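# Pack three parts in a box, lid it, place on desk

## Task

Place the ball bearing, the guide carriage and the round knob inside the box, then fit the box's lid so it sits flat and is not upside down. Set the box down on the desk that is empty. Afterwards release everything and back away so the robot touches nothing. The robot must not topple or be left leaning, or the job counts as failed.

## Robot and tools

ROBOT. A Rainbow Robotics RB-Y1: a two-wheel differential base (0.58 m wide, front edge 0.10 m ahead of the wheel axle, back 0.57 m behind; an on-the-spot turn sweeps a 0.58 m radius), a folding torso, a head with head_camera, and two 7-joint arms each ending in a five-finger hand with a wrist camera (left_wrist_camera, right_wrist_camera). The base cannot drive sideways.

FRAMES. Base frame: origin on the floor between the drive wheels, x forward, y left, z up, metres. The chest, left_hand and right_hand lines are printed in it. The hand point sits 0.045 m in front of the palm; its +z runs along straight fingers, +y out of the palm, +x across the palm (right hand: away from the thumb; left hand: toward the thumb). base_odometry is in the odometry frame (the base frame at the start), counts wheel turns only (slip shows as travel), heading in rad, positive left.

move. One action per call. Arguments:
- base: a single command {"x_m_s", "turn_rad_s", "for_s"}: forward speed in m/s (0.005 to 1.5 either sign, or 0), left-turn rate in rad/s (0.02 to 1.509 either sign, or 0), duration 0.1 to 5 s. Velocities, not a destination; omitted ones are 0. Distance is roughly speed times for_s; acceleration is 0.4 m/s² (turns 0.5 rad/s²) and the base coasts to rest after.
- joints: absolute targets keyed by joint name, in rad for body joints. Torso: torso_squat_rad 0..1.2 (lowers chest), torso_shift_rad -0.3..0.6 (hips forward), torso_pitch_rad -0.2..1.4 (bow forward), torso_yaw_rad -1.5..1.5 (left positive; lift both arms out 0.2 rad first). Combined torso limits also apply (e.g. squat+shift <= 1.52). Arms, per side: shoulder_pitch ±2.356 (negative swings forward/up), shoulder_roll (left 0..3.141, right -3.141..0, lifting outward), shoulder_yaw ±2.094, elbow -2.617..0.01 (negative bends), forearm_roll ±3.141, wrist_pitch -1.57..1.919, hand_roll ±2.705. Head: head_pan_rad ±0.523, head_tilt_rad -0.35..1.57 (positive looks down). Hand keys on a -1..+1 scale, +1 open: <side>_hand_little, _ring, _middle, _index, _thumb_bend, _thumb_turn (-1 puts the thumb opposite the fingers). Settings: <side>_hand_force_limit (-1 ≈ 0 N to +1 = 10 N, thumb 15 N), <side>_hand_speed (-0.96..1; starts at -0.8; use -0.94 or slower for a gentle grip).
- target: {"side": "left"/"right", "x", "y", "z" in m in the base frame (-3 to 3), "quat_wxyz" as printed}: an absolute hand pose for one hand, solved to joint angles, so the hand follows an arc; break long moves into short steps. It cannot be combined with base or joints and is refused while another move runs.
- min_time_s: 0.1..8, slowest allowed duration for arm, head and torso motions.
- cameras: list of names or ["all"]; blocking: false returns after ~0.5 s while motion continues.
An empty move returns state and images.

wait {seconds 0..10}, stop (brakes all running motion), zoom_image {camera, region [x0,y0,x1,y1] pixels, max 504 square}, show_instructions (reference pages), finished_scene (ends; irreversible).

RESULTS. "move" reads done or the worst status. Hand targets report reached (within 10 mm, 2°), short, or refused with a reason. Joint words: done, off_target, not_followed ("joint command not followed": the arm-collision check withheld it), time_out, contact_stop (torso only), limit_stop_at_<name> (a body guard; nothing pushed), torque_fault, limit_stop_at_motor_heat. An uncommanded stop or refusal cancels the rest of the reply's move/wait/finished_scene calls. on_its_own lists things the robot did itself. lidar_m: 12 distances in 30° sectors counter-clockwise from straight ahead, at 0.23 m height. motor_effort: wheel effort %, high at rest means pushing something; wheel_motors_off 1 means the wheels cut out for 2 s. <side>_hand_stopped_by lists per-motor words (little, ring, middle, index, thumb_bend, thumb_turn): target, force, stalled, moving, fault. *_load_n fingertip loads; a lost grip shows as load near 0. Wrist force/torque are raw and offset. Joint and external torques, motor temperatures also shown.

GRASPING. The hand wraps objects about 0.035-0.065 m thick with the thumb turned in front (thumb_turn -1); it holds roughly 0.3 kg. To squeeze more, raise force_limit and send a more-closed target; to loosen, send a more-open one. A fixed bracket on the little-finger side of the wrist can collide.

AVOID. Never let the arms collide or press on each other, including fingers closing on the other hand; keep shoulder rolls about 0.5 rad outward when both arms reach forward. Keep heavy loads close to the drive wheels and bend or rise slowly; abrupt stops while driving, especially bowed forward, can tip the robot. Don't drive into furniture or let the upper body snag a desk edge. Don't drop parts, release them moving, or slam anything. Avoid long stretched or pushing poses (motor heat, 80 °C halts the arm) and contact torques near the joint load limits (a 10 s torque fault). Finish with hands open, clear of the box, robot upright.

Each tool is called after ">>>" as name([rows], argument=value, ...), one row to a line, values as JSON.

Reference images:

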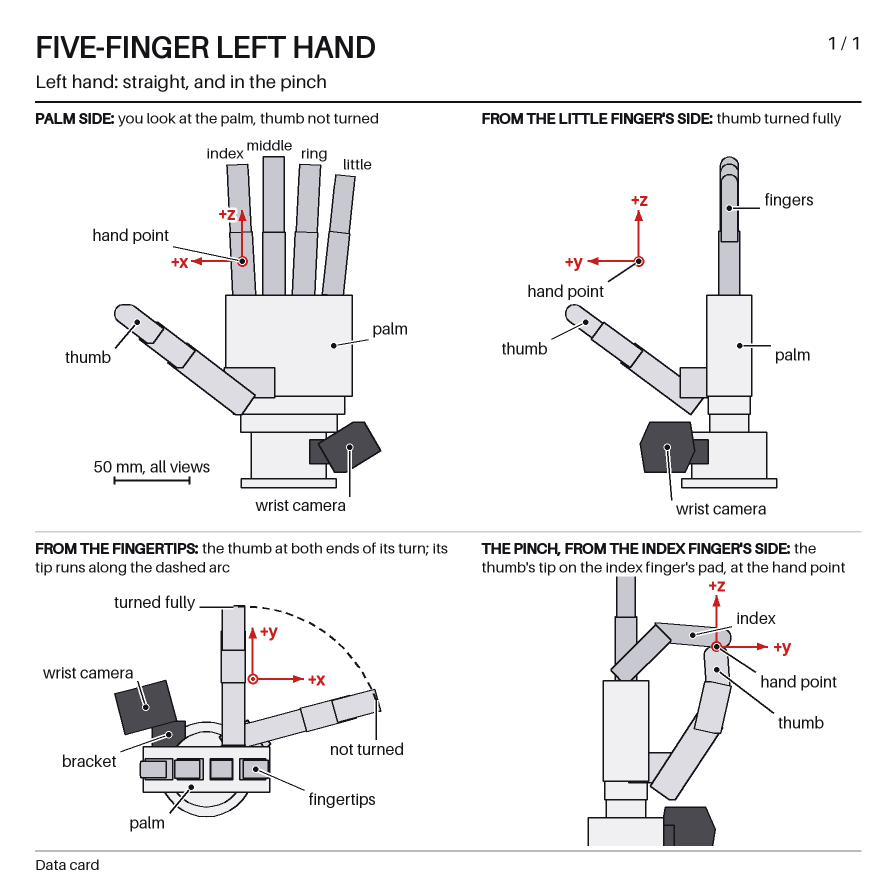

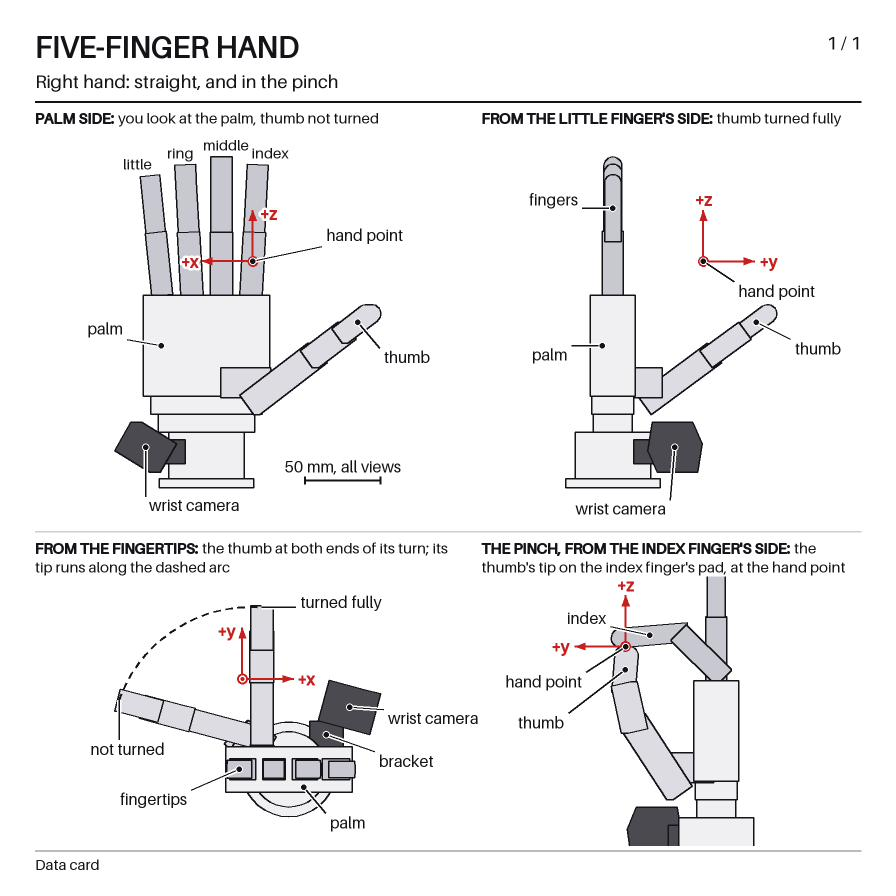

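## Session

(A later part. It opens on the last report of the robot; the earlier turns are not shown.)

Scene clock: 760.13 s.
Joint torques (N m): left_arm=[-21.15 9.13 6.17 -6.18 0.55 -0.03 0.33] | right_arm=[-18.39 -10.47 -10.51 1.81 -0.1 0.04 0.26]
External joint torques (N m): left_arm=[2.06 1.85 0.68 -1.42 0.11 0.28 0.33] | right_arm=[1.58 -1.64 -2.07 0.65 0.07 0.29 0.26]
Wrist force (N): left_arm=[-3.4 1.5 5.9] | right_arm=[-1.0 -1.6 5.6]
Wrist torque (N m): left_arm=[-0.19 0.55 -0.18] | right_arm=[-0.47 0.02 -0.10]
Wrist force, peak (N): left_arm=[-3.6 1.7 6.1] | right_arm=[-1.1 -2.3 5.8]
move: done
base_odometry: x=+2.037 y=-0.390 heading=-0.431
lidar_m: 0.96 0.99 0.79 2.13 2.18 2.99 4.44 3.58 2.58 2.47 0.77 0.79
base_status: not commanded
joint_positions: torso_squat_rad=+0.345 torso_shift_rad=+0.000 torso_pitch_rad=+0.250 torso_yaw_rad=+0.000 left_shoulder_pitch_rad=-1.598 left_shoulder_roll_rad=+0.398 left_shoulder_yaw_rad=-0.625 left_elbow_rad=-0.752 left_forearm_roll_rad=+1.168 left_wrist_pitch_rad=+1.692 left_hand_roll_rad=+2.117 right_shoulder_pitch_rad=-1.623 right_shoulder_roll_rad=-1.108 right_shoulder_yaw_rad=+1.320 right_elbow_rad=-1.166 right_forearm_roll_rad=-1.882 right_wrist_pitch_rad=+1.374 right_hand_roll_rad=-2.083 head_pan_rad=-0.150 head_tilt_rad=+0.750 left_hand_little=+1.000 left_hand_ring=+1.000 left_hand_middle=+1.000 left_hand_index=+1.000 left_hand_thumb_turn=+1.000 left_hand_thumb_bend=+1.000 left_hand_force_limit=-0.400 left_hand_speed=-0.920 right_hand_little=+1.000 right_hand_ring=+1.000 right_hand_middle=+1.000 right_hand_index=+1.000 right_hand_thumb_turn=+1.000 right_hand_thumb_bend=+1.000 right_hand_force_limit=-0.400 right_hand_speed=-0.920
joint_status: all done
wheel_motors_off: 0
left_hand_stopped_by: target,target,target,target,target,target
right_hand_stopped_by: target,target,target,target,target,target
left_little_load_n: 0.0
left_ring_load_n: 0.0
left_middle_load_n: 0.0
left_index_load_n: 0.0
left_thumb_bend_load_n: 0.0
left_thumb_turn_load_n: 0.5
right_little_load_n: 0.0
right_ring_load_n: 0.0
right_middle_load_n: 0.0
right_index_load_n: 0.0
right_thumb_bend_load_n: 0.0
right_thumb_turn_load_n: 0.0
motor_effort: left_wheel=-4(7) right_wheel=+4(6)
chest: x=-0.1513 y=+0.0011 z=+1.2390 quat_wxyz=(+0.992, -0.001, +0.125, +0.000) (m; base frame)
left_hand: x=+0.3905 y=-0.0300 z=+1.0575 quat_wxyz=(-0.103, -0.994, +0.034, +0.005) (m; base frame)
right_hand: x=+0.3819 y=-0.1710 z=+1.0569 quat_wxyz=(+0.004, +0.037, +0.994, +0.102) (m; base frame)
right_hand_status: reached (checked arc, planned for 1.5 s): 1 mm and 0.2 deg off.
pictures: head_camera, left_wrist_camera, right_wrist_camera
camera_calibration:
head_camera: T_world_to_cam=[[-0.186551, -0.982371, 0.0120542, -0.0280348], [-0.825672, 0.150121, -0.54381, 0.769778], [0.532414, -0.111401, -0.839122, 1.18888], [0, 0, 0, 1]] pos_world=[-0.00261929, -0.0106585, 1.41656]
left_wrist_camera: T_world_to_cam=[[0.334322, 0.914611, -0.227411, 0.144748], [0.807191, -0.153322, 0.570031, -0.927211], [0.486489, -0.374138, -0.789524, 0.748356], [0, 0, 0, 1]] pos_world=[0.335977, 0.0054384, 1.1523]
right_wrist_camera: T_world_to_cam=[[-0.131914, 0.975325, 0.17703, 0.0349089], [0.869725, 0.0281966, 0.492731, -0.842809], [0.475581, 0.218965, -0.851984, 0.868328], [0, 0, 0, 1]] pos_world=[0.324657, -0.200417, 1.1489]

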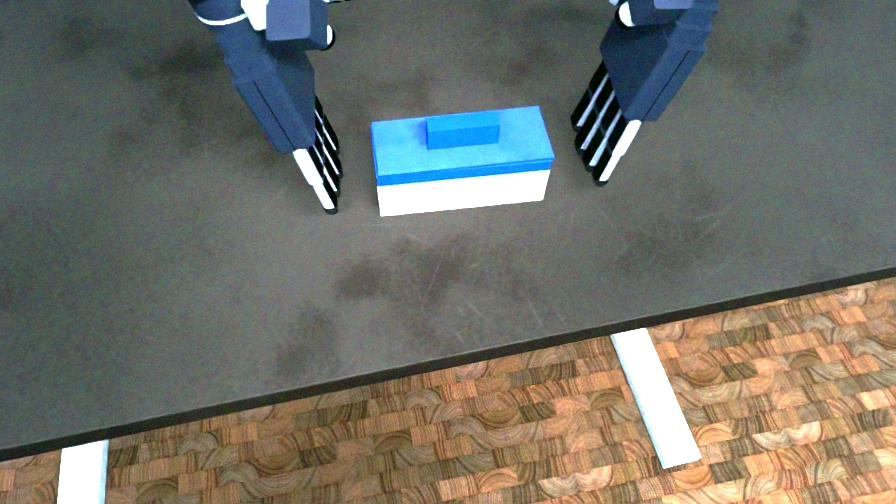

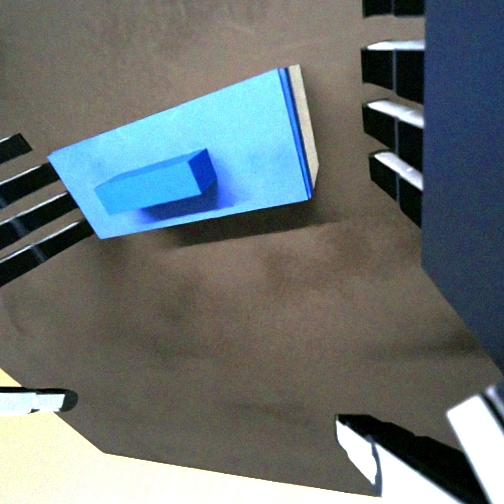

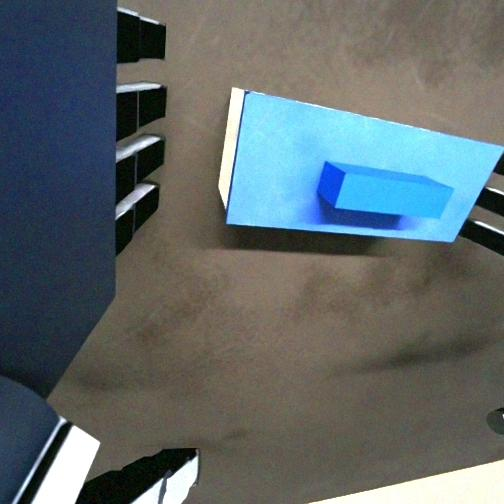

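>>> move(joints={"torso_squat_rad": 0.0}, min_time_s=2)

>>> move(base={"x_m_s": -0.2, "for_s": 2.2}, joints={"head_tilt_rad": 0.55}, cameras=["head_camera"])

Scene clock: 764.13 s.
Joint torques (N m): left_arm=[-21.33 8.7 6.42 -6.4 0.43 0.02 0.39] | right_arm=[-18.73 -10.28 -10.87 2.21 -0.28 -0.21 0.26]
External joint torques (N m): left_arm=[1.87 1.42 0.93 -1.65 -0.01 0.33 0.39] | right_arm=[1.24 -1.45 -2.42 1.06 -0.11 0.04 0.26]
Wrist force (N): left_arm=[-3.2 1.6 5.9] | right_arm=[-1.2 -1.6 5.8]
Wrist torque (N m): left_arm=[-0.16 0.57 -0.18] | right_arm=[-0.49 0.05 -0.06]
Wrist force, peak (N): left_arm=[-3.7 1.6 6.3] | right_arm=[-1.0 -1.4 6.1]
move: done
base_odometry: x=+2.037 y=-0.390 heading=-0.431
lidar_m: 0.97 1.01 0.78 2.12 2.20 3.00 4.42 3.58 2.58 2.47 0.77 0.80
base_status: not commanded
joint_positions: torso_squat_rad=+0.000 torso_shift_rad=+0.000 torso_pitch_rad=+0.250 torso_yaw_rad=+0.000 left_shoulder_pitch_rad=-1.598 left_shoulder_roll_rad=+0.398 left_shoulder_yaw_rad=-0.625 left_elbow_rad=-0.752 left_forearm_roll_rad=+1.168 left_wrist_pitch_rad=+1.692 left_hand_roll_rad=+2.117 right_shoulder_pitch_rad=-1.623 right_shoulder_roll_rad=-1.108 right_shoulder_yaw_rad=+1.320 right_elbow_rad=-1.166 right_forearm_roll_rad=-1.882 right_wrist_pitch_rad=+1.374 right_hand_roll_rad=-2.083 head_pan_rad=-0.150 head_tilt_rad=+0.750 left_hand_little=+1.000 left_hand_ring=+1.000 left_hand_middle=+1.000 left_hand_index=+1.000 left_hand_thumb_turn=+1.000 left_hand_thumb_bend=+1.000 left_hand_force_limit=-0.400 left_hand_speed=-0.920 right_hand_little=+1.000 right_hand_ring=+1.000 right_hand_middle=+1.000 right_hand_index=+1.000 right_hand_thumb_turn=+1.000 right_hand_thumb_bend=+1.000 right_hand_force_limit=-0.400 right_hand_speed=-0.920
joint_status: all done
wheel_motors_off: 0
left_hand_stopped_by: target,target,target,target,target,target
right_hand_stopped_by: target,target,target,target,target,target
left_little_load_n: -0.5
left_ring_load_n: 0.0
left_middle_load_n: 0.0
left_index_load_n: 0.0
left_thumb_bend_load_n: 0.0
left_thumb_turn_load_n: 0.0
right_little_load_n: 0.0
right_ring_load_n: 0.0
right_middle_load_n: 0.0
right_index_load_n: 0.0
right_thumb_bend_load_n: 0.0
right_thumb_turn_load_n: 0.0
motor_effort: left_wheel=-4(7) right_wheel=+6(6)
chest: x=-0.1513 y=+0.0011 z=+1.2803 quat_wxyz=(+0.992, -0.001, +0.125, +0.000) (m; base frame)
left_hand: x=+0.3905 y=-0.0299 z=+1.0987 quat_wxyz=(-0.103, -0.994, +0.034, +0.005) (m; base frame)
right_hand: x=+0.3819 y=-0.1710 z=+1.0981 quat_wxyz=(+0.004, +0.037, +0.994, +0.102) (m; base frame)
pictures: none

Scene clock: 767.20 s.
Joint torques (N m): left_arm=[-21.9 8.49 6.02 -5.87 0.45 -0.13 0.41] | right_arm=[-19.77 -9.89 -10.07 1.95 -0.28 -0.16 0.14]
External joint torques (N m): left_arm=[1.31 1.21 0.53 -1.12 0.01 0.18 0.41] | right_arm=[0.2 -1.06 -1.62 0.8 -0.11 0.09 0.14]
Wrist force (N): left_arm=[-3.3 1.7 5.7] | right_arm=[-1.2 -1.5 5.8]
Wrist torque (N m): left_arm=[-0.12 0.57 -0.18] | right_arm=[-0.48 0.05 -0.05]
Wrist force, peak (N): left_arm=[-3.5 1.9 6.2] | right_arm=[-1.4 -1.7 6.0]
move: done
base_odometry: x=+1.637 y=-0.206 heading=-0.432
lidar_m: 1.40 1.12 1.95 2.12 2.22 2.97 3.99 3.62 2.59 2.48 2.06 1.11
base_status: done (sent for 2.2 of 2.2 s)
joint_positions: torso_squat_rad=+0.000 torso_shift_rad=+0.000 torso_pitch_rad=+0.250 torso_yaw_rad=+0.000 left_shoulder_pitch_rad=-1.598 left_shoulder_roll_rad=+0.398 left_shoulder_yaw_rad=-0.625 left_elbow_rad=-0.752 left_forearm_roll_rad=+1.168 left_wrist_pitch_rad=+1.692 left_hand_roll_rad=+2.117 right_shoulder_pitch_rad=-1.623 right_shoulder_roll_rad=-1.108 right_shoulder_yaw_rad=+1.320 right_elbow_rad=-1.166 right_forearm_roll_rad=-1.882 right_wrist_pitch_rad=+1.374 right_hand_roll_rad=-2.083 head_pan_rad=-0.150 head_tilt_rad=+0.550 left_hand_little=+1.000 left_hand_ring=+1.000 left_hand_middle=+1.000 left_hand_index=+1.000 left_hand_thumb_turn=+1.000 left_hand_thumb_bend=+1.000 left_hand_force_limit=-0.400 left_hand_speed=-0.920 right_hand_little=+1.000 right_hand_ring=+1.000 right_hand_middle=+1.000 right_hand_index=+1.000 right_hand_thumb_turn=+1.000 right_hand_thumb_bend=+1.000 right_hand_force_limit=-0.400 right_hand_speed=-0.920
joint_status: all done
wheel_motors_off: 0
left_hand_stopped_by: target,target,target,target,target,target
right_hand_stopped_by: target,target,target,target,target,target
left_little_load_n: 0.0
left_ring_load_n: 0.0
left_middle_load_n: 0.0
left_index_load_n: 0.0
left_thumb_bend_load_n: 0.0
left_thumb_turn_load_n: 0.0
right_little_load_n: 0.0
right_ring_load_n: 0.0
right_middle_load_n: 0.0
right_index_load_n: 0.0
right_thumb_bend_load_n: 0.0
right_thumb_turn_load_n: 0.0
motor_effort: left_wheel=-9(20) right_wheel=+12(35)
chest: x=-0.1514 y=+0.0011 z=+1.2803 quat_wxyz=(+0.992, -0.001, +0.125, +0.000) (m; base frame)
left_hand: x=+0.3904 y=-0.0299 z=+1.0988 quat_wxyz=(-0.103, -0.994, +0.034, +0.005) (m; base frame)
right_hand: x=+0.3818 y=-0.1711 z=+1.0983 quat_wxyz=(+0.004, +0.037, +0.994, +0.102) (m; base frame)
pictures: head_camera
camera_calibration:
head_camera: T_world_to_cam=[[-0.180646, -0.98354, 0.00408962, -0.0163663], [-0.703173, 0.126242, -0.699721, 1.03092], [0.687687, -0.129278, -0.714404, 1.05303], [0, 0, 0, 1]] pos_world=[-0.002196, -0.0101091, 1.47372]

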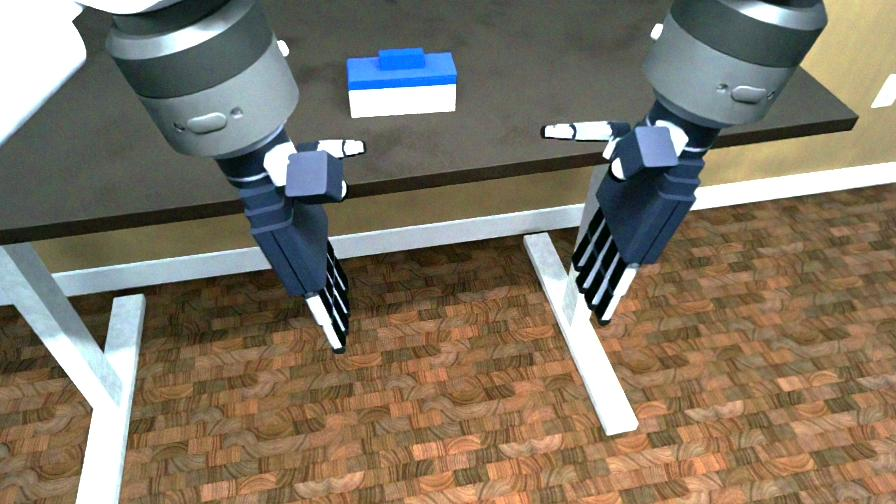

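>>> zoom_image(camera="head_camera", region=[320, 30, 490, 130])

Scaled by 2.965.

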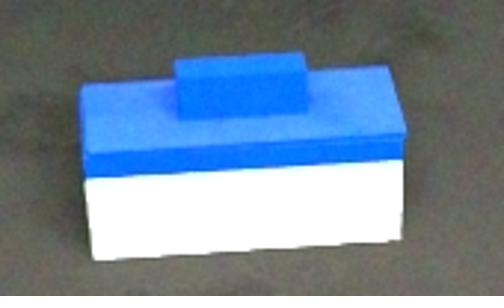

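>>> finished_scene()

The scene is finished: the task was done.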